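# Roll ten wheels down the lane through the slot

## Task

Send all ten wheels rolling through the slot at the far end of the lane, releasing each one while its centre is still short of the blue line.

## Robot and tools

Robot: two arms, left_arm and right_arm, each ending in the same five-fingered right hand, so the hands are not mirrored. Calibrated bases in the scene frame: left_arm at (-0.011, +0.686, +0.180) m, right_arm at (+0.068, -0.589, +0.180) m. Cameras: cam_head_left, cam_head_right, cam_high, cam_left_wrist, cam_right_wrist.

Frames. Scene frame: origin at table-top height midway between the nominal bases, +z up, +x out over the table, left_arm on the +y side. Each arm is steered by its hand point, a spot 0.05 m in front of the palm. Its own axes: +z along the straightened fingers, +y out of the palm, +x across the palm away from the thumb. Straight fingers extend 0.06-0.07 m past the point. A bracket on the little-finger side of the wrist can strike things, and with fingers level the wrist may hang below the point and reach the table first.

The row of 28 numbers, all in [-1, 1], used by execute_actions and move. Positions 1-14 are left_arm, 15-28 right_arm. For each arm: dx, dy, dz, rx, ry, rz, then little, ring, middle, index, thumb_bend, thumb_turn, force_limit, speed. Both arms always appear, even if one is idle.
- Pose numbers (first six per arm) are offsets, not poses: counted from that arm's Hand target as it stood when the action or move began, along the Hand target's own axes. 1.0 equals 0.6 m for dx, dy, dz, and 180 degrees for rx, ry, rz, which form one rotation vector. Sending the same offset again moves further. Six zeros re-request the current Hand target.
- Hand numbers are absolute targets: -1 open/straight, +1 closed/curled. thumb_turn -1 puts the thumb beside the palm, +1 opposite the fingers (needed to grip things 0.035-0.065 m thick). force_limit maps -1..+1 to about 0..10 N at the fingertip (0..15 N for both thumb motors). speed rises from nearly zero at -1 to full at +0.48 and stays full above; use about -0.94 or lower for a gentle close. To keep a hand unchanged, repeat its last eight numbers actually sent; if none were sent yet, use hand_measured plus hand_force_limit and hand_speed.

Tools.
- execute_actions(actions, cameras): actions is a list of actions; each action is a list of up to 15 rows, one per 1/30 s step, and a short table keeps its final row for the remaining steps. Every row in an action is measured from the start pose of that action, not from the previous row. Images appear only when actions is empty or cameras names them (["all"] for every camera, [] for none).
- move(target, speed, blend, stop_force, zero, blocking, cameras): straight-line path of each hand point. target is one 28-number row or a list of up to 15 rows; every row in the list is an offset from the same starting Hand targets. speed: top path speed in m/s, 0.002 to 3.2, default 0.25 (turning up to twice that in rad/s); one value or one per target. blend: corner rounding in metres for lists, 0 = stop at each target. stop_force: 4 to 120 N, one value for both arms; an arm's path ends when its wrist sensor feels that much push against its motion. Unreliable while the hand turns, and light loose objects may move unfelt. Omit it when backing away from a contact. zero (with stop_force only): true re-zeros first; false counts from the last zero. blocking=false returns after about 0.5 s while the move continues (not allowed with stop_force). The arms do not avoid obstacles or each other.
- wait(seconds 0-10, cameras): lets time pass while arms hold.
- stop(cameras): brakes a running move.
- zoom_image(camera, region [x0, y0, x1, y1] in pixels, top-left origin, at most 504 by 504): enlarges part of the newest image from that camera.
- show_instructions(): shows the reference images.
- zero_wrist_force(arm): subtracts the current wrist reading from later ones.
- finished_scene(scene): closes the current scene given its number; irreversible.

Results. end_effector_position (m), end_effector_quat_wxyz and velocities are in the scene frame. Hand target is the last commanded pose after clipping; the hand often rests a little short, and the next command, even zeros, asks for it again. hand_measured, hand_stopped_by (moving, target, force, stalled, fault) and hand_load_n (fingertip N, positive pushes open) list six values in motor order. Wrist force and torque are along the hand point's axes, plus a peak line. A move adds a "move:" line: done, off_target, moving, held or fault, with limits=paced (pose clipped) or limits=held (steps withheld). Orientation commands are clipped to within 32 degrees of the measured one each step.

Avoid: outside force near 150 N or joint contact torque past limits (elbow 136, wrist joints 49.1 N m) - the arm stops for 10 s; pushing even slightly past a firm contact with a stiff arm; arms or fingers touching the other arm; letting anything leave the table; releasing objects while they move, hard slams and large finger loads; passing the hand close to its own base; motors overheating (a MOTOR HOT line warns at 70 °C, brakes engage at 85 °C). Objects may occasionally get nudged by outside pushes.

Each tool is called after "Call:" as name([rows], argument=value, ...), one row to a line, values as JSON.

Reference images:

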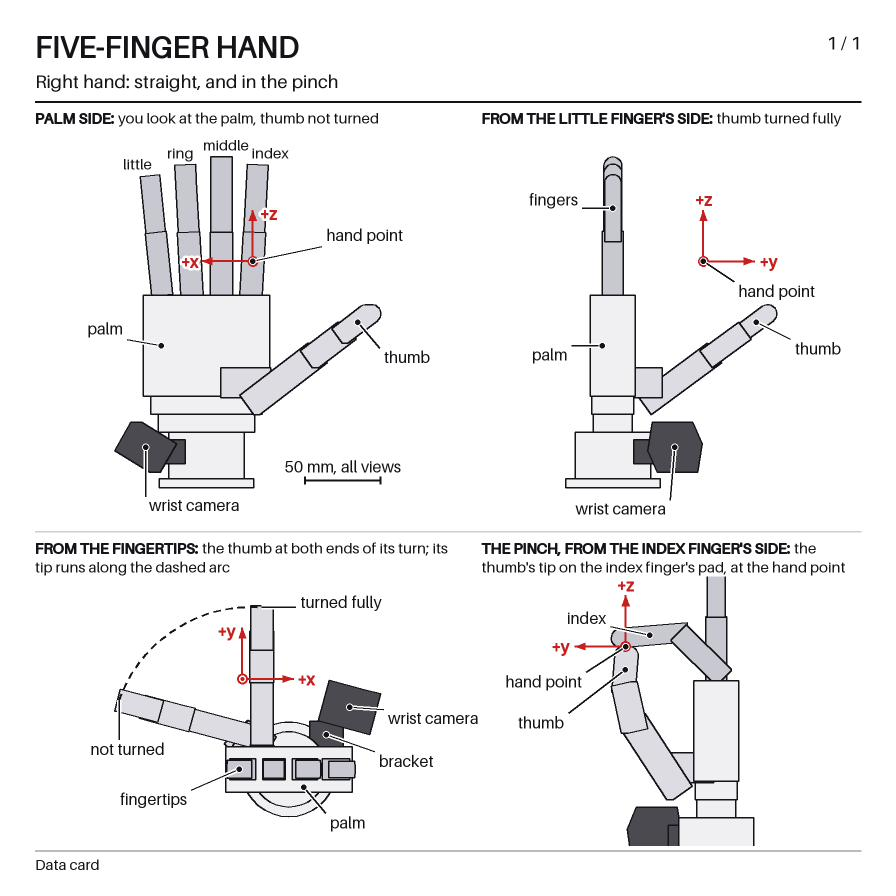

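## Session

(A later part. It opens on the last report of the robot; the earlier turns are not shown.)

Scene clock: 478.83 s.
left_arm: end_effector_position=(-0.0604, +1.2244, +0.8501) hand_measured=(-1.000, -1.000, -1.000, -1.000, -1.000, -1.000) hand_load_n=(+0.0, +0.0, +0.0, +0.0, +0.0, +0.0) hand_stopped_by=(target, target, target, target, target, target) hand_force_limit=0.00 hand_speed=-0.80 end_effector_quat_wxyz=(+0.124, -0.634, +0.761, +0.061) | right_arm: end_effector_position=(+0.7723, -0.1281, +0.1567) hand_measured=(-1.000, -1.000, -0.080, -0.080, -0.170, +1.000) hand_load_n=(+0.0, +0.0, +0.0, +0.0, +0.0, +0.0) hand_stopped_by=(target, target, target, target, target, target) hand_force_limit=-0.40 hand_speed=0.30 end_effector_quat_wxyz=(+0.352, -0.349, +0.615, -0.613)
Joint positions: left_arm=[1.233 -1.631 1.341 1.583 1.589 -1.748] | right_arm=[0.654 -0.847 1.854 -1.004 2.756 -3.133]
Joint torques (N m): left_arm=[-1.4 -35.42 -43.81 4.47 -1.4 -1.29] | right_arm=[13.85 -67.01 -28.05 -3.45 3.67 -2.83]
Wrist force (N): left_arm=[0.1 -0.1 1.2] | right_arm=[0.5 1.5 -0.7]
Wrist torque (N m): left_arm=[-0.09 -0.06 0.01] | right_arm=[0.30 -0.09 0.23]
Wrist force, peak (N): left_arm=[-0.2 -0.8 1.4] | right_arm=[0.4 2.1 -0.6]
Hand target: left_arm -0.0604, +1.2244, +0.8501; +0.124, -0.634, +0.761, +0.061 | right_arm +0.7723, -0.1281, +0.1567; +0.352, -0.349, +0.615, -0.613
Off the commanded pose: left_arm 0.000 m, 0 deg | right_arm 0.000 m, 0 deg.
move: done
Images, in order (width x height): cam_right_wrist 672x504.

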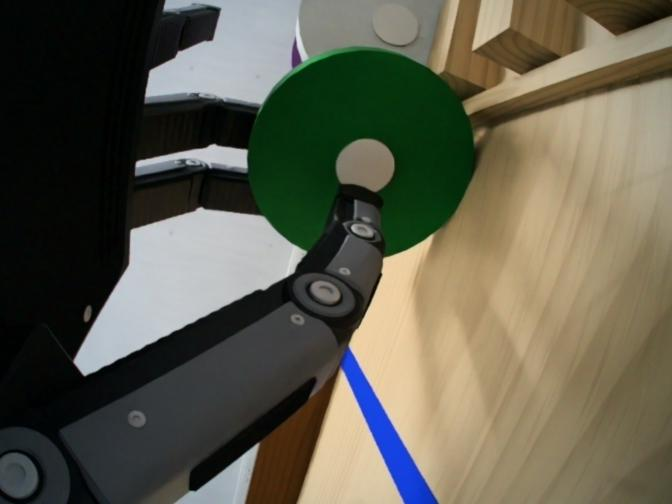

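Call:
move([
  [0,0,0,0,0,0,-1,-1,-1,-1,-1,-1,0,-0.8,0,0,0,0,0,0,-1,-1,-0.01,-0.01,-0.11,1,-0.4,-0.8],
  [0,0,0,0,0,0,-1,-1,-1,-1,-1,-1,0,-0.8,0,0,0,0,0,0,-1,-1,0.35,0.35,0.3,1,-0.4,-0.93],
], cameras=["cam_right_wrist"])

Scene clock: 480.33 s.
left_arm: end_effector_position=(-0.0604, +1.2244, +0.8501) hand_measured=(-1.000, -1.000, -1.000, -1.000, -1.000, -1.000) hand_load_n=(+0.0, +0.0, +0.0, +0.0, -0.5, +0.0) hand_stopped_by=(target, target, target, target, target, target) hand_force_limit=0.00 hand_speed=-0.80 end_effector_quat_wxyz=(+0.124, -0.634, +0.761, +0.061) | right_arm: end_effector_position=(+0.7723, -0.1281, +0.1567) hand_measured=(-1.000, -1.000, +0.054, +0.086, -0.062, +1.000) hand_load_n=(+0.0, +0.0, +4.5, +4.5, +4.5, -2.5) hand_stopped_by=(target, target, force, force, force, target) hand_force_limit=-0.40 hand_speed=-0.93 end_effector_quat_wxyz=(+0.352, -0.349, +0.615, -0.613)
Joint positions: left_arm=[1.233 -1.631 1.341 1.583 1.589 -1.748] | right_arm=[0.654 -0.847 1.854 -1.004 2.756 -3.133]
Joint torques (N m): left_arm=[-0.83 -33.62 -44.05 4.67 -1.5 -1.07] | right_arm=[12.01 -71.02 -26.68 -3.22 3.63 -2.3]
Wrist force (N): left_arm=[0.2 -0.2 0.8] | right_arm=[0.4 1.9 -0.4]
Wrist torque (N m): left_arm=[-0.08 -0.05 0.02] | right_arm=[0.30 -0.10 0.25]
Wrist force, peak (N): left_arm=[-0.5 -0.4 1.2] | right_arm=[0.4 2.1 -0.8]
Hand target: left_arm -0.0604, +1.2244, +0.8501; +0.124, -0.634, +0.761, +0.061 | right_arm +0.7723, -0.1281, +0.1567; +0.352, -0.349, +0.615, -0.613
Off the commanded pose: left_arm 0.000 m, 0 deg | right_arm 0.000 m, 0 deg.
move: done
Images, in order (width x height): cam_right_wrist 672x504.

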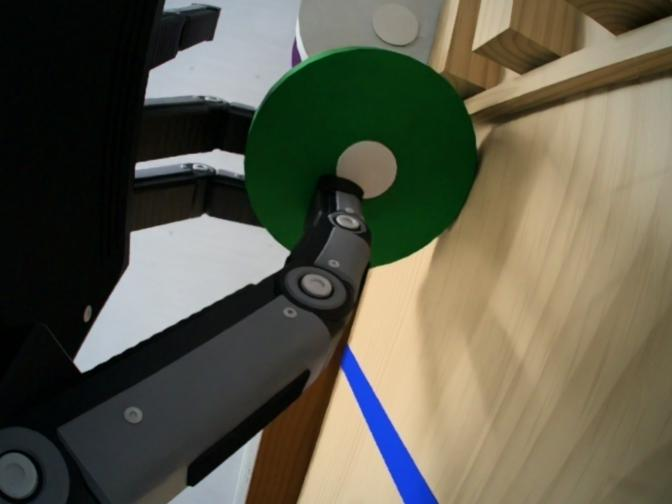

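Call:
move([
  [0,0,0,0,0,0,-1,-1,-1,-1,-1,-1,0,-0.8,0,-0.035,0,0,0,0,-1,-1,0.35,0.35,0.3,1,-0.4,-0.93],
  [0,0,0,0,0,0,-1,-1,-1,-1,-1,-1,0,-0.8,-0.0008,-0.04,-0.1361,0,-0.1325,0,-1,-1,0.35,0.35,0.3,1,-0.4,-0.93],
  [0,0,0,0,0,0,-1,-1,-1,-1,-1,-1,0,-0.8,-0.0008,-0.012,-0.1361,0,-0.1325,0,-1,-1,0.35,0.35,0.3,1,-0.4,-0.93],
], blend=[0.005,0.005,0], speed=[0.1,0.35,0.15])

Call:
move(target=[0,0,0,0,0,0,-1,-1,-1,-1,-1,-1,0,-0.8,0,0.025,0,0,0,0,-1,-1,0.35,0.35,0.3,1,-0.4,-0.93], speed=0.012, stop_force=4)

Call:
move(target=[0,0,0,0,0,0,-1,-1,-1,-1,-1,-1,0,-0.8,0,0,0,0,0,0,-1,-1,-0.08,-0.08,-0.14,1,-0.4,-0.88])

Call:
move(target=[0,0,0,0,0,0,-1,-1,-1,-1,-1,-1,0,-0.8,0,-0.105,0,0,0,0,-1,-1,-0.08,-0.08,-0.14,1,-0.4,-0.85], speed=0.3, cameras=["cam_right_wrist"])

Scene clock: 483.10 s.
left_arm: end_effector_position=(-0.0604, +1.2244, +0.8501) hand_measured=(-1.000, -1.000, -1.000, -1.000, -1.000, -1.000) hand_load_n=(+0.0, +0.0, +0.0, +0.0, +0.0, +0.0) hand_stopped_by=(target, target, target, target, target, target) hand_force_limit=0.00 hand_speed=-0.80 end_effector_quat_wxyz=(+0.124, -0.634, +0.761, +0.061) | right_arm: end_effector_position=(+0.7022, -0.0863, +0.1641) hand_measured=(-1.000, -1.000, +0.054, +0.086, -0.062, +1.000) hand_load_n=(+0.0, +0.0, +4.5, +4.5, +4.5, -2.5) hand_stopped_by=(target, target, force, force, force, target) hand_force_limit=-0.40 hand_speed=-0.93 end_effector_quat_wxyz=(+0.472, -0.468, +0.529, -0.527)
Joint positions: left_arm=[1.233 -1.631 1.341 1.583 1.589 -1.748] | right_arm=[0.66 -0.955 2.087 -1.133 2.346 -3.137]
Joint torques (N m): left_arm=[-1.9 -33.66 -44.73 4.61 -1.9 -1.01] | right_arm=[-8.25 -57.53 -15.19 -4.27 -2.46 -2.77]
Wrist force (N): left_arm=[-0.3 -0.5 1.0] | right_arm=[0.6 2.1 -0.2]
Wrist torque (N m): left_arm=[-0.15 0.02 -0.02] | right_arm=[0.30 -0.10 0.43]
Wrist force, peak (N): left_arm=[0.2 -0.4 1.4] | right_arm=[0.5 3.1 -0.6]
Hand target: left_arm -0.0604, +1.2244, +0.8501; +0.124, -0.634, +0.761, +0.061 | right_arm +0.7022, -0.0863, +0.1640; +0.472, -0.468, +0.529, -0.527
Off the commanded pose: left_arm 0.000 m, 0 deg | right_arm 0.000 m, 0 deg.
move: done

Scene clock: 484.83 s.
left_arm: end_effector_position=(-0.0604, +1.2244, +0.8501) hand_measured=(-1.000, -1.000, -1.000, -1.000, -1.000, -1.000) hand_load_n=(+0.0, +0.0, +0.0, +0.0, +0.0, +0.0) hand_stopped_by=(target, target, target, target, target, target) hand_force_limit=0.00 hand_speed=-0.80 end_effector_quat_wxyz=(+0.124, -0.634, +0.761, +0.061) | right_arm: end_effector_position=(+0.7022, -0.0863, +0.1561) hand_measured=(-1.000, -1.000, +0.054, +0.086, -0.062, +1.000) hand_load_n=(+0.0, +0.0, +5.0, +4.5, +3.0, -2.0) hand_stopped_by=(target, target, force, force, force, target) hand_force_limit=-0.40 hand_speed=-0.93 end_effector_quat_wxyz=(+0.472, -0.468, +0.529, -0.527)
Joint positions: left_arm=[1.233 -1.631 1.341 1.583 1.589 -1.748] | right_arm=[0.66 -0.942 2.086 -1.146 2.346 -3.137]
Joint torques (N m): left_arm=[-0.69 -35.61 -43.67 4.47 -1.18 -1.37] | right_arm=[-3.6 -80.7 -12.59 0.08 -1.55 -1.47]
Wrist force (N): left_arm=[-0.2 -0.3 0.4] | right_arm=[0.5 2.0 -0.6]
Wrist torque (N m): left_arm=[-0.07 0.02 -0.01] | right_arm=[0.31 -0.09 0.42]
Wrist force, peak (N): left_arm=[-0.4 -1.3 0.7] | right_arm=[-1.1 -4.6 -0.4]
Hand target: left_arm -0.0604, +1.2244, +0.8501; +0.124, -0.634, +0.761, +0.061 | right_arm +0.7022, -0.0863, +0.1561; +0.472, -0.468, +0.529, -0.527 (not the last commanded pose)
Off the commanded pose: left_arm 0.000 m, 0 deg | right_arm 0.007 m, 0 deg.
move: contact (right_arm)

Scene clock: 485.60 s.
left_arm: end_effector_position=(-0.0604, +1.2244, +0.8501) hand_measured=(-1.000, -1.000, -1.000, -1.000, -1.000, -1.000) hand_load_n=(+0.0, +0.0, +0.0, +0.0, +0.0, +0.0) hand_stopped_by=(target, target, target, target, target, target) hand_force_limit=0.00 hand_speed=-0.80 end_effector_quat_wxyz=(+0.124, -0.634, +0.761, +0.061) | right_arm: end_effector_position=(+0.7022, -0.0863, +0.1561) hand_measured=(-1.000, -1.000, -0.080, -0.080, -0.140, +1.000) hand_load_n=(+0.0, +0.0, +0.0, +0.0, +0.0, +0.0) hand_stopped_by=(target, target, target, target, target, target) hand_force_limit=-0.40 hand_speed=-0.88 end_effector_quat_wxyz=(+0.472, -0.468, +0.529, -0.527)
Joint positions: left_arm=[1.233 -1.631 1.341 1.583 1.589 -1.748] | right_arm=[0.66 -0.942 2.086 -1.146 2.346 -3.137]
Joint torques (N m): left_arm=[-1.35 -35.1 -43.27 4.38 -1.3 -1.02] | right_arm=[1.47 -82.08 -12.95 0.27 -2.23 -1.38]
Wrist force (N): left_arm=[0.1 -0.5 0.6] | right_arm=[0.4 2.0 -0.4]
Wrist torque (N m): left_arm=[-0.12 -0.04 0.00] | right_arm=[0.33 -0.06 0.41]
Wrist force, peak (N): left_arm=[0.1 -0.8 1.2] | right_arm=[0.5 2.3 -0.1]
Hand target: left_arm -0.0604, +1.2244, +0.8501; +0.124, -0.634, +0.761, +0.061 | right_arm +0.7022, -0.0863, +0.1561; +0.472, -0.468, +0.529, -0.527
Off the commanded pose: left_arm 0.000 m, 0 deg | right_arm 0.000 m, 0 deg.
move: done

Scene clock: 486.53 s.
left_arm: end_effector_position=(-0.0604, +1.2244, +0.8501) hand_measured=(-1.000, -1.000, -1.000, -1.000, -1.000, -1.000) hand_load_n=(+0.0, +0.0, +0.0, +0.0, +0.0, +0.0) hand_stopped_by=(target, target, target, target, target, target) hand_force_limit=0.00 hand_speed=-0.80 end_effector_quat_wxyz=(+0.124, -0.634, +0.761, +0.061) | right_arm: end_effector_position=(+0.7021, -0.0866, +0.2190) hand_measured=(-1.000, -1.000, -0.080, -0.080, -0.140, +1.000) hand_load_n=(+0.0, +0.0, +0.0, +0.0, +0.0, +0.0) hand_stopped_by=(target, target, target, target, target, target) hand_force_limit=-0.40 hand_speed=-0.85 end_effector_quat_wxyz=(+0.472, -0.468, +0.529, -0.527)
Joint positions: left_arm=[1.233 -1.631 1.341 1.583 1.589 -1.748] | right_arm=[0.659 -1.047 2.085 -1.04 2.345 -3.137]
Joint torques (N m): left_arm=[-1.34 -36.37 -43.91 4.47 -1.85 -0.99] | right_arm=[-8.42 -79.26 -29.69 0.42 -3.21 1.93]
Wrist force (N): left_arm=[-0.2 -0.7 1.0] | right_arm=[0.5 1.8 -0.4]
Wrist torque (N m): left_arm=[-0.16 0.00 -0.02] | right_arm=[0.31 -0.08 0.07]
Wrist force, peak (N): left_arm=[0.1 -0.9 1.2] | right_arm=[0.5 3.1 -0.4]
Hand target: left_arm -0.0604, +1.2244, +0.8501; +0.124, -0.634, +0.761, +0.061 | right_arm +0.7021, -0.0866, +0.2191; +0.472, -0.468, +0.529, -0.527
Off the commanded pose: left_arm 0.000 m, 0 deg | right_arm 0.000 m, 0 deg.
move: done
Images, in order (width x height): cam_right_wrist 672x504.

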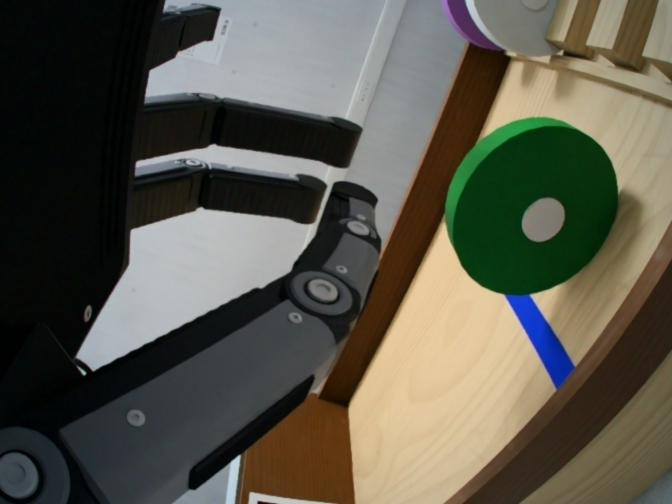

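Call:
move([
  [0,0,0,0,0,0,-1,-1,-1,-1,-1,-1,0,-0.8,0.1361,0,-0.0162,0,-0.0192,0,-1,-1,-1,0,0.5,1,-0.4,0.48],
  [0,0,0,0,0,0,-1,-1,-1,-1,-1,-1,0,-0.8,0.1361,0.1118,-0.0162,0,-0.0192,0,-1,-1,-1,0,0.5,1,-0.4,0.48],
], blend=[0.004,0], speed=[0.4,0.2], cameras=["cam_right_wrist"])

Scene clock: 488.73 s.
left_arm: end_effector_position=(-0.0604, +1.2244, +0.8501) hand_measured=(-1.000, -1.000, -1.000, -1.000, -1.000, -1.000) hand_load_n=(+0.0, +0.0, +0.0, +0.0, +0.0, +0.0) hand_stopped_by=(target, target, target, target, target, target) hand_force_limit=0.00 hand_speed=-0.80 end_effector_quat_wxyz=(+0.124, -0.634, +0.761, +0.061) | right_arm: end_effector_position=(+0.6831, -0.1662, +0.1517) hand_measured=(-1.000, -1.000, -1.000, +0.000, +0.500, +1.000) hand_load_n=(+0.0, +0.0, +0.0, +0.0, +0.0, +0.0) hand_stopped_by=(target, target, target, target, target, target) hand_force_limit=-0.40 hand_speed=0.48 end_effector_quat_wxyz=(+0.488, -0.484, +0.515, -0.513)
Joint positions: left_arm=[1.233 -1.631 1.341 1.583 1.589 -1.748] | right_arm=[0.534 -0.998 2.261 -1.264 2.16 -3.137]
Joint torques (N m): left_arm=[-2.16 -35.9 -43.24 4.25 -1.72 -0.9] | right_arm=[-8.87 -52.32 -19.77 -4.93 -3.1 -2.4]
Wrist force (N): left_arm=[0.0 -0.5 0.6] | right_arm=[0.5 2.1 -0.1]
Wrist torque (N m): left_arm=[-0.11 -0.02 0.00] | right_arm=[0.33 -0.11 0.44]
Wrist force, peak (N): left_arm=[0.0 -0.8 1.2] | right_arm=[0.8 3.4 -0.5]
Hand target: left_arm -0.0604, +1.2244, +0.8501; +0.124, -0.634, +0.761, +0.061 | right_arm +0.6831, -0.1662, +0.1516; +0.488, -0.484, +0.515, -0.513
Off the commanded pose: left_arm 0.000 m, 0 deg | right_arm 0.000 m, 0 deg.
move: done
Images, in order (width x height): cam_right_wrist 672x504.

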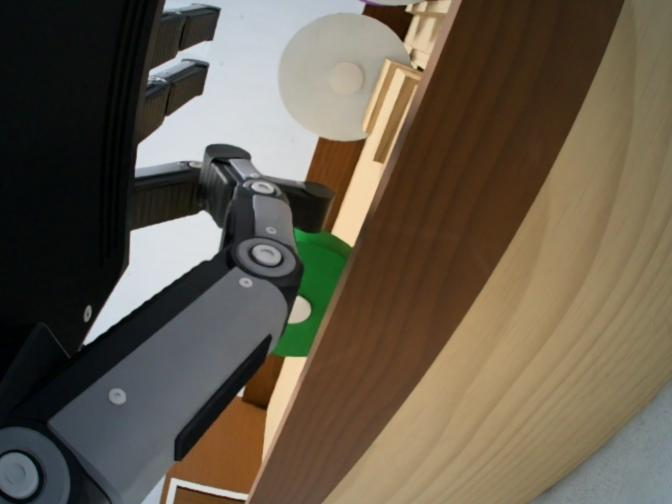

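Call:
execute_actions([
  [[0,0,0,0,0,0,-1,-1,-1,-1,-1,-1,0,-0.8,-0.0005,0,0,0,0,0,-1,-1,-1,0,0.5,1,-0.4,0.48],[0,0,0,0,0,0,-1,-1,-1,-1,-1,-1,0,-0.8,-0.00198,0,0,0,0,0,-1,-1,-1,0,0.5,1,-0.4,0.48],[0,0,0,0,0,0,-1,-1,-1,-1,-1,-1,0,-0.8,-0.0045,0,0,0,0,0,-1,-1,-1,0,0.5,1,-0.4,0.48],[0,0,0,0,0,0,-1,-1,-1,-1,-1,-1,0,-0.8,-0.00801,0,0,0,0,0,-1,-1,-1,0,0.5,1,-0.4,0.48],[0,0,0,0,0,0,-1,-1,-1,-1,-1,-1,0,-0.8,-0.01332,0,0,0,0,0,-1,-1,-1,0,0.5,1,-0.4,0.48],[0,0,0,0,0,0,-1,-1,-1,-1,-1,-1,0,-0.8,-0.02228,0,0,0,0,0,-1,-1,-1,0,0.5,1,-0.4,0.48],[0,0,0,0,0,0,-1,-1,-1,-1,-1,-1,0,-0.8,-0.03483,0,0,0,0,0,-1,-1,-1,0,0.5,1,-0.4,0.48],[0,0,0,0,0,0,-1,-1,-1,-1,-1,-1,0,-0.8,-0.05103,0,0,0,0,0,-1,-1,-1,0,0.5,1,-0.4,0.48],[0,0,0,0,0,0,-1,-1,-1,-1,-1,-1,0,-0.8,-0.06723,0,0,0,0,0,-1,-1,-1,0,0.5,1,-0.4,0.48],[0,0,0,0,0,0,-1,-1,-1,-1,-1,-1,0,-0.8,-0.07979,0,0,0,0,0,-1,-1,-1,0,0.5,1,-0.4,0.48],[0,0,0,0,0,0,-1,-1,-1,-1,-1,-1,0,-0.8,-0.08865,0,0,0,0,0,-1,-1,-1,0,0.5,1,-0.4,0.48],[0,0,0,0,0,0,-1,-1,-1,-1,-1,-1,0,-0.8,-0.09387,0,0,0,0,0,-1,-1,-1,0,0.5,1,-0.4,0.48],[0,0,0,0,0,0,-1,-1,-1,-1,-1,-1,0,-0.8,-0.0954,0,0,0,0,0,-1,-1,-1,0,0.5,1,-0.4,0.48],[0,0,0,0,0,0,-1,-1,-1,-1,-1,-1,0,-0.8,-0.0954,0,0,0,0,0,-1,-1,-1,0,0.5,1,-0.4,0.48],[0,0,0,0,0,0,-1,-1,-1,-1,-1,-1,0,-0.8,-0.0954,0,0,0,0,0,-1,-1,-1,0,0.5,1,-0.4,0.48]],
])

Call:
wait(seconds=0.4, cameras=["cam_head_left", "cam_high", "cam_right_wrist"])

Scene clock: 490.83 s.
left_arm: end_effector_position=(-0.0604, +1.2244, +0.8501) hand_measured=(-1.000, -1.000, -1.000, -1.000, -1.000, -1.000) hand_load_n=(+0.0, +0.0, +0.0, +0.0, +0.0, +0.0) hand_stopped_by=(target, target, target, target, target, target) hand_force_limit=0.00 hand_speed=-0.80 end_effector_quat_wxyz=(+0.124, -0.634, +0.761, +0.061) | right_arm: end_effector_position=(+0.6860, -0.1093, +0.1520) hand_measured=(-1.000, -1.000, -1.000, +0.000, +0.500, +1.000) hand_load_n=(+0.0, +0.0, +0.0, +0.0, +0.0, +0.0) hand_stopped_by=(target, target, target, target, target, target) hand_force_limit=-0.40 hand_speed=0.48 end_effector_quat_wxyz=(+0.488, -0.484, +0.515, -0.513)
Joint positions: left_arm=[1.233 -1.631 1.341 1.583 1.589 -1.748] | right_arm=[0.621 -0.966 2.169 -1.205 2.247 -3.138]
Joint torques (N m): left_arm=[-1.49 -34.02 -43.74 4.6 -1.5 -0.98] | right_arm=[13.85 -53.39 -24.18 0.65 3.85 1.69]
Wrist force (N): left_arm=[0.2 0.2 0.5] | right_arm=[0.6 1.7 -0.2]
Wrist torque (N m): left_arm=[-0.02 -0.05 0.03] | right_arm=[0.27 -0.11 0.42]
Wrist force, peak (N): left_arm=[0.0 -0.8 1.2] | right_arm=[2.2 2.1 -0.4]
Hand target: left_arm -0.0604, +1.2244, +0.8501; +0.124, -0.634, +0.761, +0.061 | right_arm +0.6863, -0.1091, +0.1519; +0.488, -0.484, +0.515, -0.513
Off the commanded pose: left_arm 0.000 m, 0 deg | right_arm 0.000 m, 0 deg.
Step readings (end_effector_position of left_arm | right_arm):
0: (-0.0604, +1.2244, +0.8501) | (+0.6831, -0.1662, +0.1516)
1: (-0.0604, +1.2244, +0.8501) | (+0.6831, -0.1662, +0.1516)
2: (-0.0604, +1.2244, +0.8501) | (+0.6831, -0.1662, +0.1516)
4: (-0.0604, +1.2244, +0.8501) | (+0.6832, -0.1656, +0.1517)
8: (-0.0604, +1.2244, +0.8501) | (+0.6835, -0.1582, +0.1516)
15: (-0.0604, +1.2244, +0.8501) | (+0.6849, -0.1181, +0.1522)

Scene clock: 491.23 s.
left_arm: end_effector_position=(-0.0604, +1.2244, +0.8501) hand_measured=(-1.000, -1.000, -1.000, -1.000, -1.000, -1.000) hand_load_n=(+0.0, +0.0, +0.0, +0.0, +0.0, +0.0) hand_stopped_by=(target, target, target, target, target, target) hand_force_limit=0.00 hand_speed=-0.80 end_effector_quat_wxyz=(+0.124, -0.634, +0.761, +0.061) | right_arm: end_effector_position=(+0.6860, -0.1092, +0.1520) hand_measured=(-1.000, -1.000, -1.000, +0.000, +0.500, +1.000) hand_load_n=(+0.0, +0.0, +0.0, +0.0, +0.0, +0.0) hand_stopped_by=(target, target, target, target, target, target) hand_force_limit=-0.40 hand_speed=0.48 end_effector_quat_wxyz=(+0.488, -0.484, +0.515, -0.513)
Joint positions: left_arm=[1.233 -1.631 1.341 1.583 1.589 -1.748] | right_arm=[0.621 -0.966 2.169 -1.205 2.247 -3.138]
Joint torques (N m): left_arm=[-0.51 -36.3 -44.2 4.38 -1.23 -1.16] | right_arm=[13.3 -57.4 -23.66 0.48 3.36 1.51]
Wrist force (N): left_arm=[-0.2 -0.1 0.7] | right_arm=[0.4 1.7 -0.2]
Wrist torque (N m): left_arm=[-0.05 0.00 0.00] | right_arm=[0.29 -0.08 0.39]
Wrist force, peak (N): left_arm=[-0.2 -0.7 0.8] | right_arm=[0.8 2.0 -0.1]
Hand target: left_arm -0.0604, +1.2244, +0.8501; +0.124, -0.634, +0.761, +0.061 | right_arm +0.6863, -0.1091, +0.1519; +0.488, -0.484, +0.515, -0.513
Off the commanded pose: left_arm 0.000 m, 0 deg | right_arm 0.000 m, 0 deg.
wait: 0.40 s; at rest by 0.17 s
Images, in order (width x height): cam_head_left 896x504, cam_high 896x504, cam_right_wrist 672x504.

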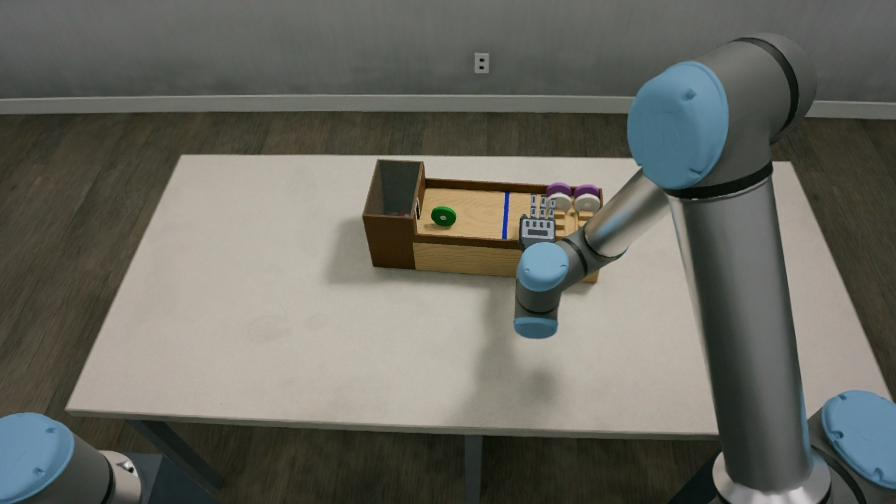

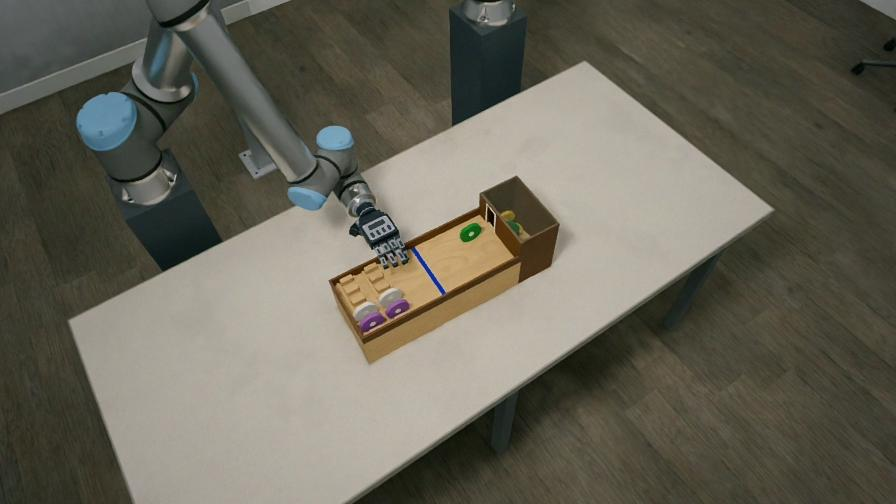

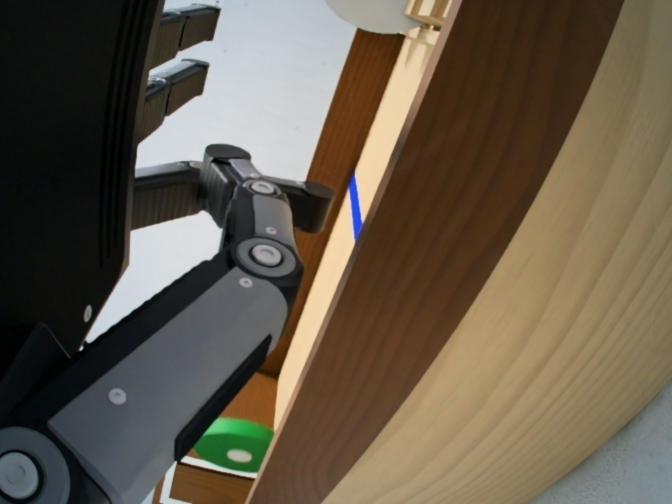

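Call:
move([
  [0,0,0,0,0,0,-1,-1,-1,-1,-1,-1,0,-0.8,0,-0.113,0,0,0,0,-1,-1,-0.08,-0.08,-0.17,1,-0.4,0.3],
  [0,0,0,0,0,0,-1,-1,-1,-1,-1,-1,0,-0.8,0.1396,-0.113,0.1604,0,0.0022,0,-1,-1,-0.08,-0.08,-0.17,1,-0.4,0.3],
], blend=[0.02,0], speed=0.4, cameras=["cam_right_wrist", "cam_head_left", "cam_high"])

Scene clock: 492.90 s.
left_arm: end_effector_position=(-0.0604, +1.2244, +0.8501) hand_measured=(-1.000, -1.000, -1.000, -1.000, -1.000, -1.000) hand_load_n=(+0.0, +0.0, +0.0, +0.0, +0.0, +0.0) hand_stopped_by=(target, target, target, target, target, target) hand_force_limit=0.00 hand_speed=-0.80 end_effector_quat_wxyz=(+0.124, -0.634, +0.761, +0.061) | right_arm: end_effector_position=(+0.7775, -0.1984, +0.2194) hand_measured=(-1.000, -1.000, -0.080, -0.080, -0.170, +1.000) hand_load_n=(+0.0, +0.0, +0.0, +0.0, +0.0, +0.0) hand_stopped_by=(target, target, target, target, target, target) hand_force_limit=-0.40 hand_speed=0.30 end_effector_quat_wxyz=(+0.486, -0.482, +0.516, -0.514)
Joint positions: left_arm=[1.233 -1.631 1.341 1.583 1.589 -1.748] | right_arm=[0.403 -1.088 2.169 -1.083 2.036 -3.137]
Joint torques (N m): left_arm=[-0.5 -36.08 -42.76 4.44 -1.5 -1.06] | right_arm=[-9.66 -52.09 -29.43 0.49 -2.31 1.64]
Wrist force (N): left_arm=[0.4 -0.6 1.0] | right_arm=[0.0 1.4 -0.6]
Wrist torque (N m): left_arm=[-0.15 -0.09 0.03] | right_arm=[0.26 -0.01 0.03]
Wrist force, peak (N): left_arm=[0.0 -0.6 1.1] | right_arm=[0.4 3.7 -0.2]
Hand target: left_arm -0.0604, +1.2244, +0.8501; +0.124, -0.634, +0.761, +0.061 | right_arm +0.7776, -0.1984, +0.2194; +0.486, -0.482, +0.516, -0.514
Off the commanded pose: left_arm 0.000 m, 0 deg | right_arm 0.000 m, 0 deg.
move: done
Images, in order (width x height): cam_head_left 896x504, cam_high 896x504, cam_right_wrist 672x504.

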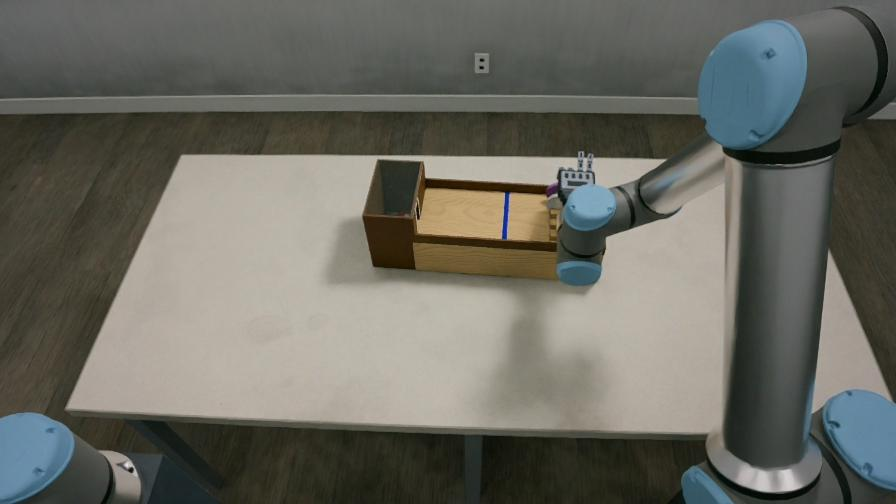

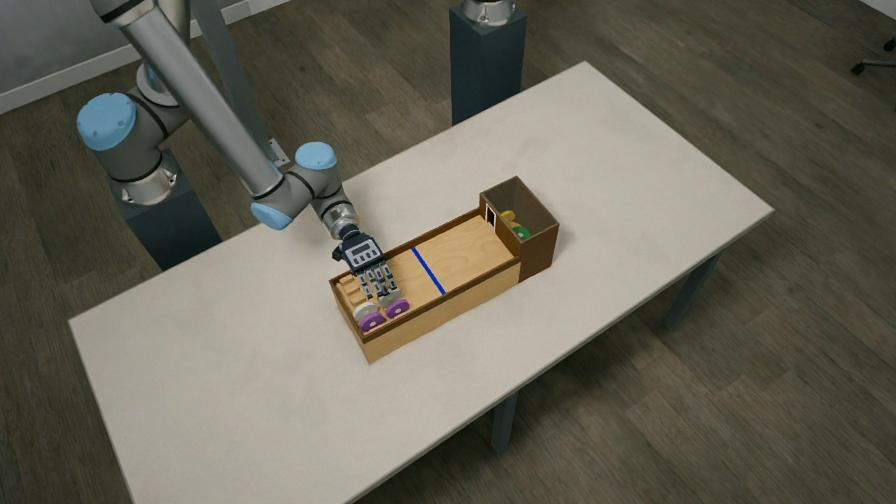

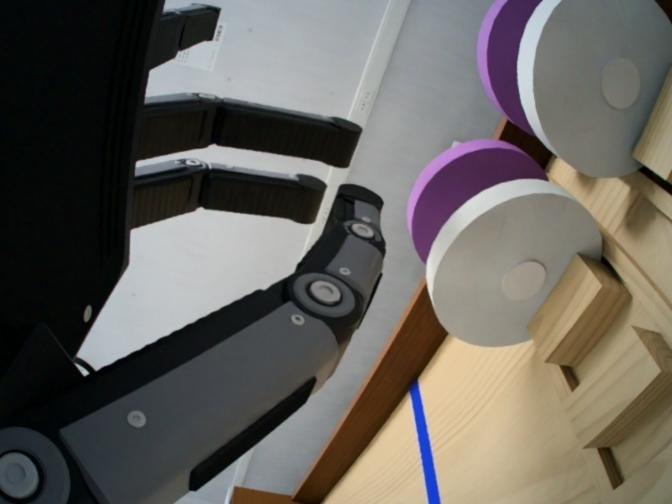

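Call:
move([
  [0,0,0,0,0,0,-1,-1,-1,-1,-1,-1,0,-0.8,0.001,0.05,-0.0145,0,0,0,-1,-1,-0.08,-0.08,-0.17,1,-0.4,0.3],
  [0,0,0,0,0,0,-1,-1,-1,-1,-1,-1,0,-0.8,0.001,0.1045,-0.0145,0,0,0,-1,-1,-0.08,-0.08,-0.17,1,-0.4,0.3],
], speed=[0.15,0.03], stop_force=4, cameras=["cam_right_wrist"])

Scene clock: 495.97 s.
left_arm: end_effector_position=(-0.0604, +1.2244, +0.8501) hand_measured=(-1.000, -1.000, -1.000, -1.000, -1.000, -1.000) hand_load_n=(+0.0, +0.0, +0.0, +0.0, +0.0, +0.0) hand_stopped_by=(target, target, target, target, target, target) hand_force_limit=0.00 hand_speed=-0.80 end_effector_quat_wxyz=(+0.124, -0.634, +0.761, +0.061) | right_arm: end_effector_position=(+0.7690, -0.1982, +0.1567) hand_measured=(-1.000, -1.000, -0.080, -0.080, -0.170, +1.000) hand_load_n=(+0.0, +0.0, +0.0, +0.0, +0.5, +0.0) hand_stopped_by=(target, target, target, target, target, target) hand_force_limit=-0.40 hand_speed=0.30 end_effector_quat_wxyz=(+0.486, -0.482, +0.516, -0.514)
Joint positions: left_arm=[1.233 -1.631 1.341 1.583 1.589 -1.748] | right_arm=[0.409 -0.98 2.183 -1.205 2.042 -3.137]
Joint torques (N m): left_arm=[-2.04 -35.88 -43.17 4.47 -1.56 -1.14] | right_arm=[10.42 -55.31 -22.7 -4.4 3.31 -2.51]
Wrist force (N): left_arm=[-0.2 -0.1 0.8] | right_arm=[0.6 1.6 -0.2]
Wrist torque (N m): left_arm=[-0.06 0.00 0.01] | right_arm=[0.28 -0.10 0.13]
Wrist force, peak (N): left_arm=[0.3 -0.6 1.5] | right_arm=[0.7 2.4 -0.8]
Hand target: left_arm -0.0604, +1.2244, +0.8501; +0.124, -0.634, +0.761, +0.061 | right_arm +0.7690, -0.1982, +0.1567; +0.486, -0.482, +0.516, -0.514
Off the commanded pose: left_arm 0.000 m, 0 deg | right_arm 0.000 m, 0 deg.
move: done
Images, in order (width x height): cam_right_wrist 672x504.

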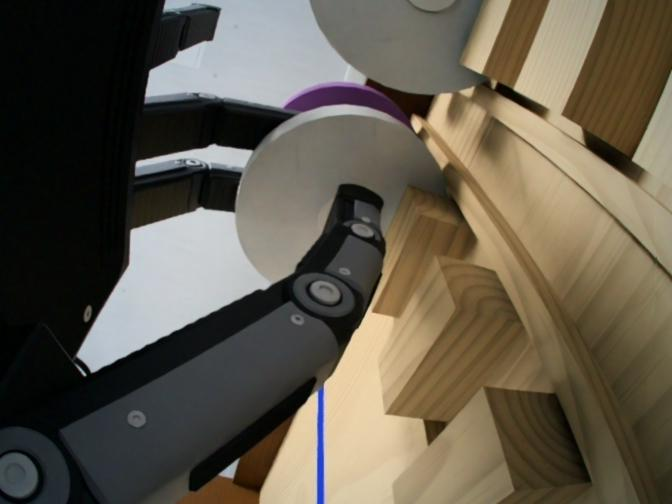

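Now close.

Call:
move(target=[0,0,0,0,0,0,-1,-1,-1,-1,-1,-1,0,-0.8,0,0,0,0,0,0,-1,-1,0.35,0.35,0.3,1,-0.4,-0.93], cameras=["cam_right_wrist"])

Scene clock: 497.17 s.
left_arm: end_effector_position=(-0.0604, +1.2244, +0.8501) hand_measured=(-1.000, -1.000, -1.000, -1.000, -1.000, -1.000) hand_load_n=(+0.0, -0.5, +0.0, +0.0, +0.0, +0.0) hand_stopped_by=(target, target, target, target, target, target) hand_force_limit=0.00 hand_speed=-0.80 end_effector_quat_wxyz=(+0.124, -0.634, +0.761, +0.061) | right_arm: end_effector_position=(+0.7690, -0.1981, +0.1567) hand_measured=(-1.000, -1.000, +0.056, +0.062, -0.096, +1.000) hand_load_n=(+0.0, +0.0, +4.5, +4.5, +5.0, -0.5) hand_stopped_by=(target, target, force, force, force, target) hand_force_limit=-0.40 hand_speed=-0.93 end_effector_quat_wxyz=(+0.486, -0.482, +0.516, -0.514)
Joint positions: left_arm=[1.233 -1.631 1.341 1.583 1.589 -1.748] | right_arm=[0.409 -0.98 2.183 -1.205 2.042 -3.137]
Joint torques (N m): left_arm=[-2.17 -34.62 -43.21 4.52 -1.16 -1.36] | right_arm=[12.74 -55.64 -19.45 -3.49 3.46 -2.69]
Wrist force (N): left_arm=[0.3 -0.3 0.6] | right_arm=[0.4 1.4 1.8]
Wrist torque (N m): left_arm=[-0.07 -0.06 0.03] | right_arm=[0.39 -0.12 0.13]
Wrist force, peak (N): left_arm=[-0.1 -0.5 1.3] | right_arm=[0.3 1.4 2.3]
Hand target: left_arm -0.0604, +1.2244, +0.8501; +0.124, -0.634, +0.761, +0.061 | right_arm +0.7690, -0.1982, +0.1567; +0.486, -0.482, +0.516, -0.514
Off the commanded pose: left_arm 0.000 m, 0 deg | right_arm 0.000 m, 0 deg.
move: done
Images, in order (width x height): cam_right_wrist 672x504.

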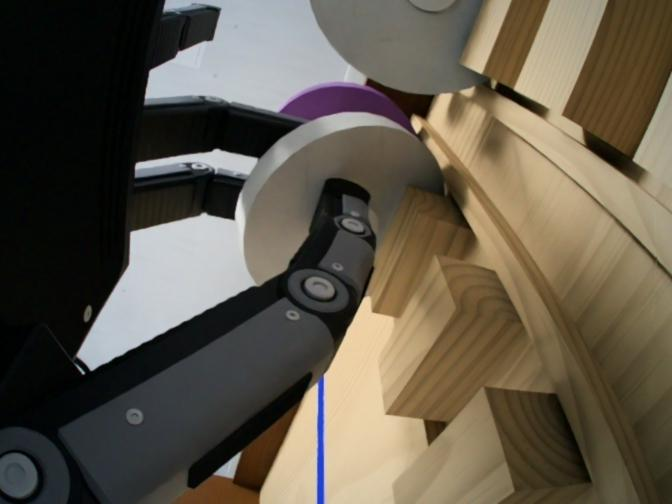

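Call:
move([
  [0,0,0,0,0,0,-1,-1,-1,-1,-1,-1,0,-0.8,0,-0.09,0,0,0,0,-1,-1,0.35,0.35,0.3,1,-0.4,-0.93],
  [0,0,0,0,0,0,-1,-1,-1,-1,-1,-1,0,-0.8,-0.1522,-0.09,-0.126,0,0,0,-1,-1,0.35,0.35,0.3,1,-0.4,-0.93],
  [0,0,0,0,0,0,-1,-1,-1,-1,-1,-1,0,-0.8,-0.1522,-0.013,-0.126,0,0,0,-1,-1,0.35,0.35,0.3,1,-0.4,-0.93],
], blend=[0.012,0.01,0], speed=[0.12,0.3,0.15], cameras=["cam_right_wrist"])

Scene clock: 499.63 s.
left_arm: end_effector_position=(-0.0604, +1.2244, +0.8501) hand_measured=(-1.000, -1.000, -1.000, -1.000, -1.000, -1.000) hand_load_n=(+0.0, +0.0, +0.0, +0.0, +0.0, +0.0) hand_stopped_by=(target, target, target, target, target, target) hand_force_limit=0.00 hand_speed=-0.80 end_effector_quat_wxyz=(+0.124, -0.634, +0.761, +0.061) | right_arm: end_effector_position=(+0.6993, -0.1023, +0.1650) hand_measured=(-1.000, -1.000, +0.056, +0.062, -0.096, +1.000) hand_load_n=(+0.0, +0.0, +1.5, +3.5, +1.5, +0.0) hand_stopped_by=(target, target, force, force, force, target) hand_force_limit=-0.40 hand_speed=-0.93 end_effector_quat_wxyz=(+0.486, -0.482, +0.516, -0.514)
Joint positions: left_arm=[1.233 -1.631 1.341 1.583 1.589 -1.748] | right_arm=[0.62 -0.978 2.139 -1.163 2.253 -3.137]
Joint torques (N m): left_arm=[-1.21 -35.26 -44.15 4.63 -1.61 -0.88] | right_arm=[12.29 -56.14 -24.69 -3.91 3.75 -2.59]
Wrist force (N): left_arm=[0.0 -0.4 0.9] | right_arm=[0.8 2.1 0.0]
Wrist torque (N m): left_arm=[-0.11 -0.03 0.00] | right_arm=[0.29 -0.15 0.31]
Wrist force, peak (N): left_arm=[-0.1 -1.0 1.2] | right_arm=[0.9 3.0 -0.3]
Hand target: left_arm -0.0604, +1.2244, +0.8501; +0.124, -0.634, +0.761, +0.061 | right_arm +0.6993, -0.1023, +0.1649; +0.486, -0.482, +0.516, -0.514
Off the commanded pose: left_arm 0.000 m, 0 deg | right_arm 0.000 m, 0 deg.
move: done
Images, in order (width x height): cam_right_wrist 672x504.

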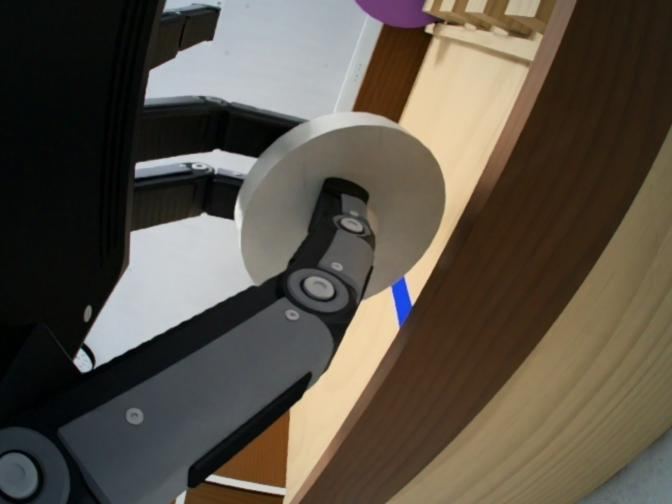

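Call:
move(target=[0,0,0,0,0,0,-1,-1,-1,-1,-1,-1,0,-0.8,0,0.027,0,0,0,0,-1,-1,0.35,0.35,0.3,1,-0.4,-0.93], speed=0.012, stop_force=7, cameras=["cam_right_wrist"])

Scene clock: 502.43 s.
left_arm: end_effector_position=(-0.0604, +1.2244, +0.8501) hand_measured=(-1.000, -1.000, -1.000, -1.000, -1.000, -1.000) hand_load_n=(+0.0, +0.0, +0.0, +0.0, +0.0, +0.0) hand_stopped_by=(target, target, target, target, target, target) hand_force_limit=0.00 hand_speed=-0.80 end_effector_quat_wxyz=(+0.124, -0.634, +0.761, +0.061) | right_arm: end_effector_position=(+0.6993, -0.1023, +0.1564) hand_measured=(-1.000, -1.000, +0.056, +0.062, -0.094, +1.000) hand_load_n=(+0.0, +0.0, +3.0, +4.5, +1.0, -0.5) hand_stopped_by=(target, target, force, force, force, target) hand_force_limit=-0.40 hand_speed=-0.93 end_effector_quat_wxyz=(+0.486, -0.482, +0.516, -0.514)
Joint positions: left_arm=[1.233 -1.631 1.341 1.583 1.589 -1.748] | right_arm=[0.621 -0.963 2.139 -1.178 2.253 -3.137]
Joint torques (N m): left_arm=[-1.9 -35.57 -44.48 4.53 -1.74 -0.92] | right_arm=[8.61 -78.48 -11.87 0.14 1.92 -1.15]
Wrist force (N): left_arm=[-0.2 -0.3 1.1] | right_arm=[0.5 1.8 -0.3]
Wrist torque (N m): left_arm=[-0.11 0.01 -0.01] | right_arm=[0.32 -0.11 0.30]
Wrist force, peak (N): left_arm=[0.5 -0.6 1.2] | right_arm=[1.6 -7.3 -1.5]
Hand target: left_arm -0.0604, +1.2244, +0.8501; +0.124, -0.634, +0.761, +0.061 | right_arm +0.6993, -0.1023, +0.1564; +0.486, -0.482, +0.516, -0.514 (not the last commanded pose)
Off the commanded pose: left_arm 0.000 m, 0 deg | right_arm 0.008 m, 0 deg.
move: contact (right_arm)
Images, in order (width x height): cam_right_wrist 672x504.

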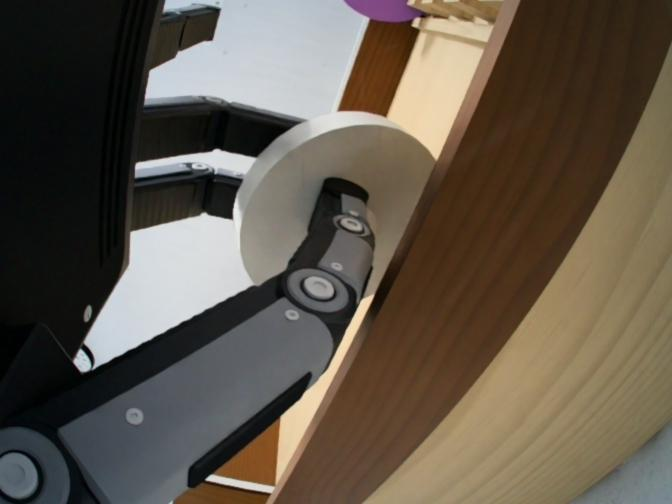

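Call:
move([
  [0,0,0,0,0,0,-1,-1,-1,-1,-1,-1,0,-0.8,0,0,0,0,0,0,-1,-1,-0.06,-0.06,-0.094,1,-0.4,-0.93],
  [0,0,0,0,0,0,-1,-1,-1,-1,-1,-1,0,-0.8,0,0,0,0,0,0,-1,-1,-0.08,-0.08,-0.14,1,-0.4,-0.88],
], cameras=["cam_right_wrist"])

Scene clock: 504.27 s.
left_arm: end_effector_position=(-0.0604, +1.2244, +0.8501) hand_measured=(-1.000, -1.000, -1.000, -1.000, -1.000, -1.000) hand_load_n=(+0.0, +0.0, +0.0, +0.0, +0.0, +0.0) hand_stopped_by=(target, target, target, target, target, target) hand_force_limit=0.00 hand_speed=-0.80 end_effector_quat_wxyz=(+0.124, -0.634, +0.761, +0.061) | right_arm: end_effector_position=(+0.6993, -0.1023, +0.1564) hand_measured=(-1.000, -1.000, -0.080, -0.080, -0.140, +1.000) hand_load_n=(+0.0, +0.0, +0.0, +0.0, +0.0, +0.0) hand_stopped_by=(target, target, target, target, target, target) hand_force_limit=-0.40 hand_speed=-0.88 end_effector_quat_wxyz=(+0.486, -0.482, +0.516, -0.514)
Joint positions: left_arm=[1.233 -1.631 1.341 1.583 1.589 -1.748] | right_arm=[0.621 -0.963 2.139 -1.178 2.253 -3.137]
Joint torques (N m): left_arm=[-2.1 -35.41 -44.21 4.59 -1.73 -0.82] | right_arm=[1.7 -77.26 -13.65 -1.07 0.49 -1.33]
Wrist force (N): left_arm=[0.0 -0.2 0.8] | right_arm=[0.7 2.0 -0.2]
Wrist torque (N m): left_arm=[-0.08 -0.03 0.01] | right_arm=[0.33 -0.12 0.31]
Wrist force, peak (N): left_arm=[-0.2 -0.6 1.5] | right_arm=[0.8 2.3 -0.3]
Hand target: left_arm -0.0604, +1.2244, +0.8501; +0.124, -0.634, +0.761, +0.061 | right_arm +0.6993, -0.1023, +0.1564; +0.486, -0.482, +0.516, -0.514
Off the commanded pose: left_arm 0.000 m, 0 deg | right_arm 0.000 m, 0 deg.
move: done
Images, in order (width x height): cam_right_wrist 672x504.

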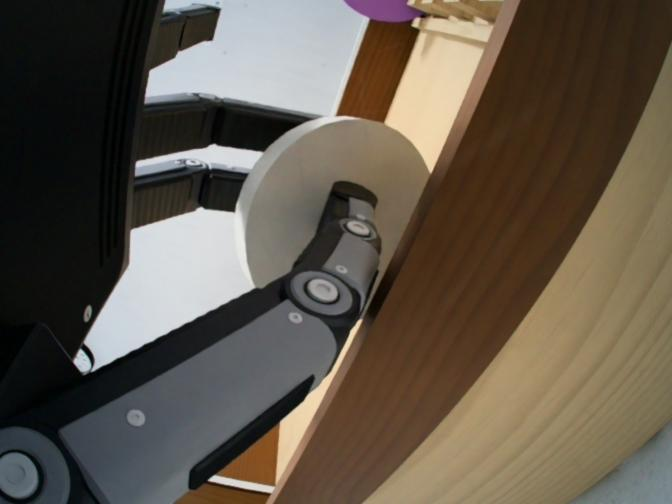

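Call:
move(target=[0,0,0,0,0,0,-1,-1,-1,-1,-1,-1,0,-0.8,0,0,0.013,0,0,0,-1,-1,-0.08,-0.08,-0.14,1,-0.4,-0.88], speed=0.03, cameras=["cam_right_wrist"])

Scene clock: 505.40 s.
left_arm: end_effector_position=(-0.0604, +1.2244, +0.8501) hand_measured=(-1.000, -1.000, -1.000, -1.000, -1.000, -1.000) hand_load_n=(+0.0, +0.0, +0.0, +0.0, +0.0, +0.0) hand_stopped_by=(target, target, target, target, target, target) hand_force_limit=0.00 hand_speed=-0.80 end_effector_quat_wxyz=(+0.124, -0.634, +0.761, +0.061) | right_arm: end_effector_position=(+0.7069, -0.1027, +0.1564) hand_measured=(-1.000, -1.000, -0.080, -0.080, -0.140, +1.000) hand_load_n=(+0.0, +0.0, +0.0, +0.0, +0.0, +0.0) hand_stopped_by=(target, target, target, target, target, target) hand_force_limit=-0.40 hand_speed=-0.88 end_effector_quat_wxyz=(+0.486, -0.482, +0.516, -0.514)
Joint positions: left_arm=[1.233 -1.631 1.341 1.583 1.589 -1.748] | right_arm=[0.612 -0.959 2.13 -1.172 2.245 -3.137]
Joint torques (N m): left_arm=[-1.69 -35.4 -44.39 4.31 -1.92 -0.8] | right_arm=[-4.94 -58.5 -23.38 -0.09 -3.38 -0.62]
Wrist force (N): left_arm=[-0.2 -0.4 1.0] | right_arm=[0.6 1.9 -0.3]
Wrist torque (N m): left_arm=[-0.11 0.00 -0.01] | right_arm=[0.32 -0.10 0.30]
Wrist force, peak (N): left_arm=[0.0 -0.7 1.5] | right_arm=[1.2 2.0 -0.2]
Hand target: left_arm -0.0604, +1.2244, +0.8501; +0.124, -0.634, +0.761, +0.061 | right_arm +0.7071, -0.1028, +0.1564; +0.486, -0.482, +0.516, -0.514
Off the commanded pose: left_arm 0.000 m, 0 deg | right_arm 0.000 m, 0 deg.
move: done
Images, in order (width x height): cam_right_wrist 672x504.

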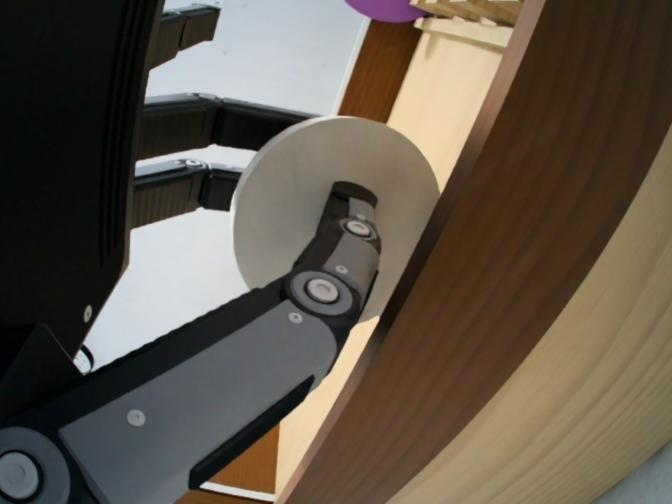

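Call:
move(target=[0,0,0,0,0,0,-1,-1,-1,-1,-1,-1,0,-0.8,0,0,-0.0065,0,0,0,-1,-1,-0.08,-0.08,-0.14,1,-0.4,-0.88], speed=0.03, cameras=["cam_right_wrist"])

Scene clock: 507.53 s.
left_arm: end_effector_position=(-0.0604, +1.2244, +0.8501) hand_measured=(-1.000, -1.000, -1.000, -1.000, -1.000, -1.000) hand_load_n=(+0.0, +0.0, +0.0, +0.0, +0.0, +0.0) hand_stopped_by=(target, target, target, target, target, target) hand_force_limit=0.00 hand_speed=-0.80 end_effector_quat_wxyz=(+0.124, -0.634, +0.761, +0.061) | right_arm: end_effector_position=(+0.7033, -0.1025, +0.1564) hand_measured=(-1.000, -1.000, -0.080, -0.080, -0.140, +1.000) hand_load_n=(+0.0, +0.0, +0.0, -0.5, +0.0, +0.0) hand_stopped_by=(target, target, target, target, target, target) hand_force_limit=-0.40 hand_speed=-0.88 end_effector_quat_wxyz=(+0.486, -0.482, +0.516, -0.514)
Joint positions: left_arm=[1.233 -1.631 1.341 1.583 1.589 -1.748] | right_arm=[0.616 -0.961 2.134 -1.175 2.249 -3.137]
Joint torques (N m): left_arm=[-0.42 -35.43 -45.07 4.5 -1.39 -1.1] | right_arm=[15.12 -77.54 -12.32 -4.22 3.69 0.13]
Wrist force (N): left_arm=[0.6 -0.6 0.9] | right_arm=[0.4 1.7 -0.3]
Wrist torque (N m): left_arm=[-0.14 -0.12 0.04] | right_arm=[0.28 -0.08 0.28]
Wrist force, peak (N): left_arm=[0.6 -1.0 0.9] | right_arm=[0.5 2.4 -0.6]
Hand target: left_arm -0.0604, +1.2244, +0.8501; +0.124, -0.634, +0.761, +0.061 | right_arm +0.7032, -0.1025, +0.1564; +0.486, -0.482, +0.516, -0.514
Off the commanded pose: left_arm 0.000 m, 0 deg | right_arm 0.000 m, 0 deg.
move: done
Images, in order (width x height): cam_right_wrist 672x504.

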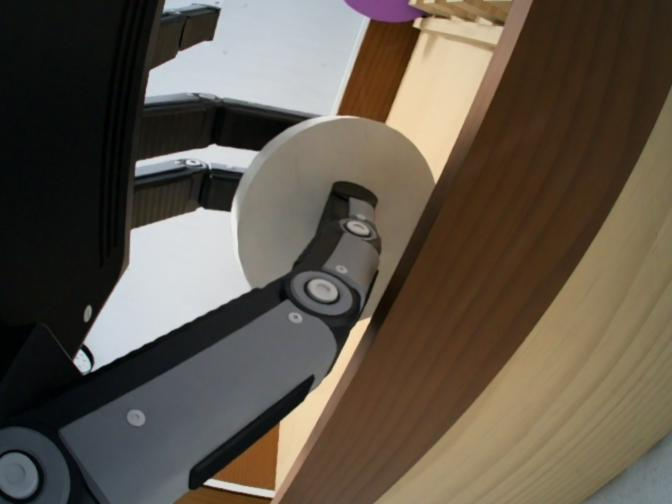

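Call:
move(target=[0,0,0,0,0,0,-1,-1,-1,-1,-1,-1,0,-0.8,0,0,0.022,0,0,0,-1,-1,-0.08,-0.08,-0.14,1,-0.4,-0.88], speed=0.03, cameras=["cam_right_wrist"])

Scene clock: 509.00 s.
left_arm: end_effector_position=(-0.0604, +1.2244, +0.8501) hand_measured=(-1.000, -1.000, -1.000, -1.000, -1.000, -1.000) hand_load_n=(+0.0, +0.0, +0.0, +0.0, +0.0, +0.0) hand_stopped_by=(target, target, target, target, target, target) hand_force_limit=0.00 hand_speed=-0.80 end_effector_quat_wxyz=(+0.124, -0.634, +0.761, +0.061) | right_arm: end_effector_position=(+0.7162, -0.1033, +0.1564) hand_measured=(-1.000, -1.000, -0.080, -0.080, -0.140, +1.000) hand_load_n=(+0.0, +0.0, +0.0, +0.0, +0.0, +0.0) hand_stopped_by=(target, target, target, target, target, target) hand_force_limit=-0.40 hand_speed=-0.88 end_effector_quat_wxyz=(+0.486, -0.482, +0.516, -0.514)
Joint positions: left_arm=[1.233 -1.631 1.341 1.583 1.589 -1.748] | right_arm=[0.602 -0.955 2.119 -1.166 2.235 -3.137]
Joint torques (N m): left_arm=[-1.21 -36.11 -44.47 4.35 -1.59 -1.24] | right_arm=[-12.52 -59.67 -23.84 0.64 -2.82 -1.59]
Wrist force (N): left_arm=[0.3 -0.4 1.1] | right_arm=[0.7 2.1 -0.1]
Wrist torque (N m): left_arm=[-0.11 -0.08 0.03] | right_arm=[0.33 -0.11 0.31]
Wrist force, peak (N): left_arm=[0.4 -0.3 1.3] | right_arm=[0.9 2.3 0.0]
Hand target: left_arm -0.0604, +1.2244, +0.8501; +0.124, -0.634, +0.761, +0.061 | right_arm +0.7164, -0.1033, +0.1564; +0.486, -0.482, +0.516, -0.514
Off the commanded pose: left_arm 0.000 m, 0 deg | right_arm 0.000 m, 0 deg.
move: done
Images, in order (width x height): cam_right_wrist 672x504.

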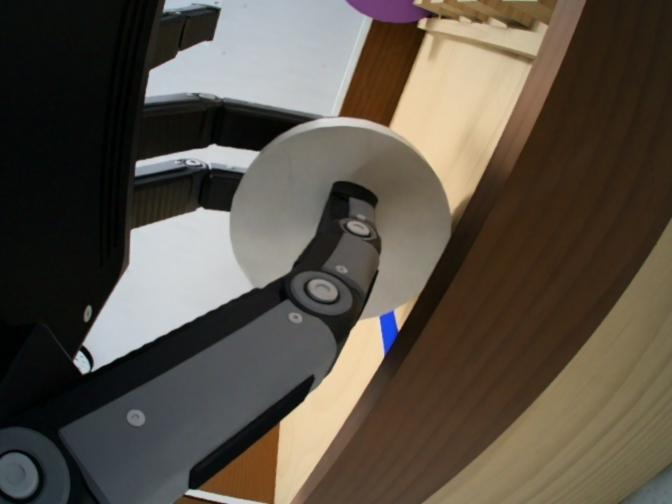

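Call:
move(target=[0,0,0,0,0,0,-1,-1,-1,-1,-1,-1,0,-0.8,0,0,-0.0295,0,0,0,-1,-1,-0.08,-0.08,-0.14,1,-0.4,-0.88], speed=0.03, cameras=["cam_right_wrist"])

Scene clock: 513.73 s.
left_arm: end_effector_position=(-0.0604, +1.2244, +0.8501) hand_measured=(-1.000, -1.000, -1.000, -1.000, -1.000, -1.000) hand_load_n=(+0.0, +0.0, +0.0, +0.0, +0.0, +0.0) hand_stopped_by=(target, target, target, target, target, target) hand_force_limit=0.00 hand_speed=-0.80 end_effector_quat_wxyz=(+0.124, -0.634, +0.761, +0.061) | right_arm: end_effector_position=(+0.6988, -0.1022, +0.1564) hand_measured=(-1.000, -1.000, -0.080, -0.080, -0.140, +1.000) hand_load_n=(+0.0, +0.0, +0.0, +0.0, +0.0, +0.0) hand_stopped_by=(target, target, target, target, target, target) hand_force_limit=-0.40 hand_speed=-0.88 end_effector_quat_wxyz=(+0.486, -0.482, +0.516, -0.514)
Joint positions: left_arm=[1.233 -1.631 1.341 1.583 1.589 -1.748] | right_arm=[0.621 -0.963 2.139 -1.178 2.254 -3.137]
Joint torques (N m): left_arm=[-1.32 -36.4 -43.88 4.6 -1.57 -0.94] | right_arm=[14.51 -76.91 -10.51 -4.72 3.25 -1.85]
Wrist force (N): left_arm=[0.3 -0.3 1.1] | right_arm=[0.6 1.9 -0.3]
Wrist torque (N m): left_arm=[-0.11 -0.09 0.02] | right_arm=[0.30 -0.11 0.30]
Wrist force, peak (N): left_arm=[0.2 -0.8 1.4] | right_arm=[0.4 2.7 -0.3]
Hand target: left_arm -0.0604, +1.2244, +0.8501; +0.124, -0.634, +0.761, +0.061 | right_arm +0.6987, -0.1022, +0.1564; +0.486, -0.482, +0.516, -0.514
Off the commanded pose: left_arm 0.000 m, 0 deg | right_arm 0.000 m, 0 deg.
move: done
Images, in order (width x height): cam_right_wrist 672x504.

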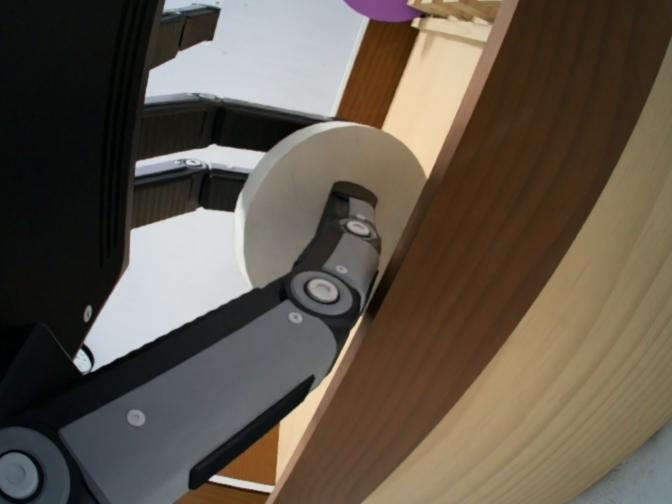

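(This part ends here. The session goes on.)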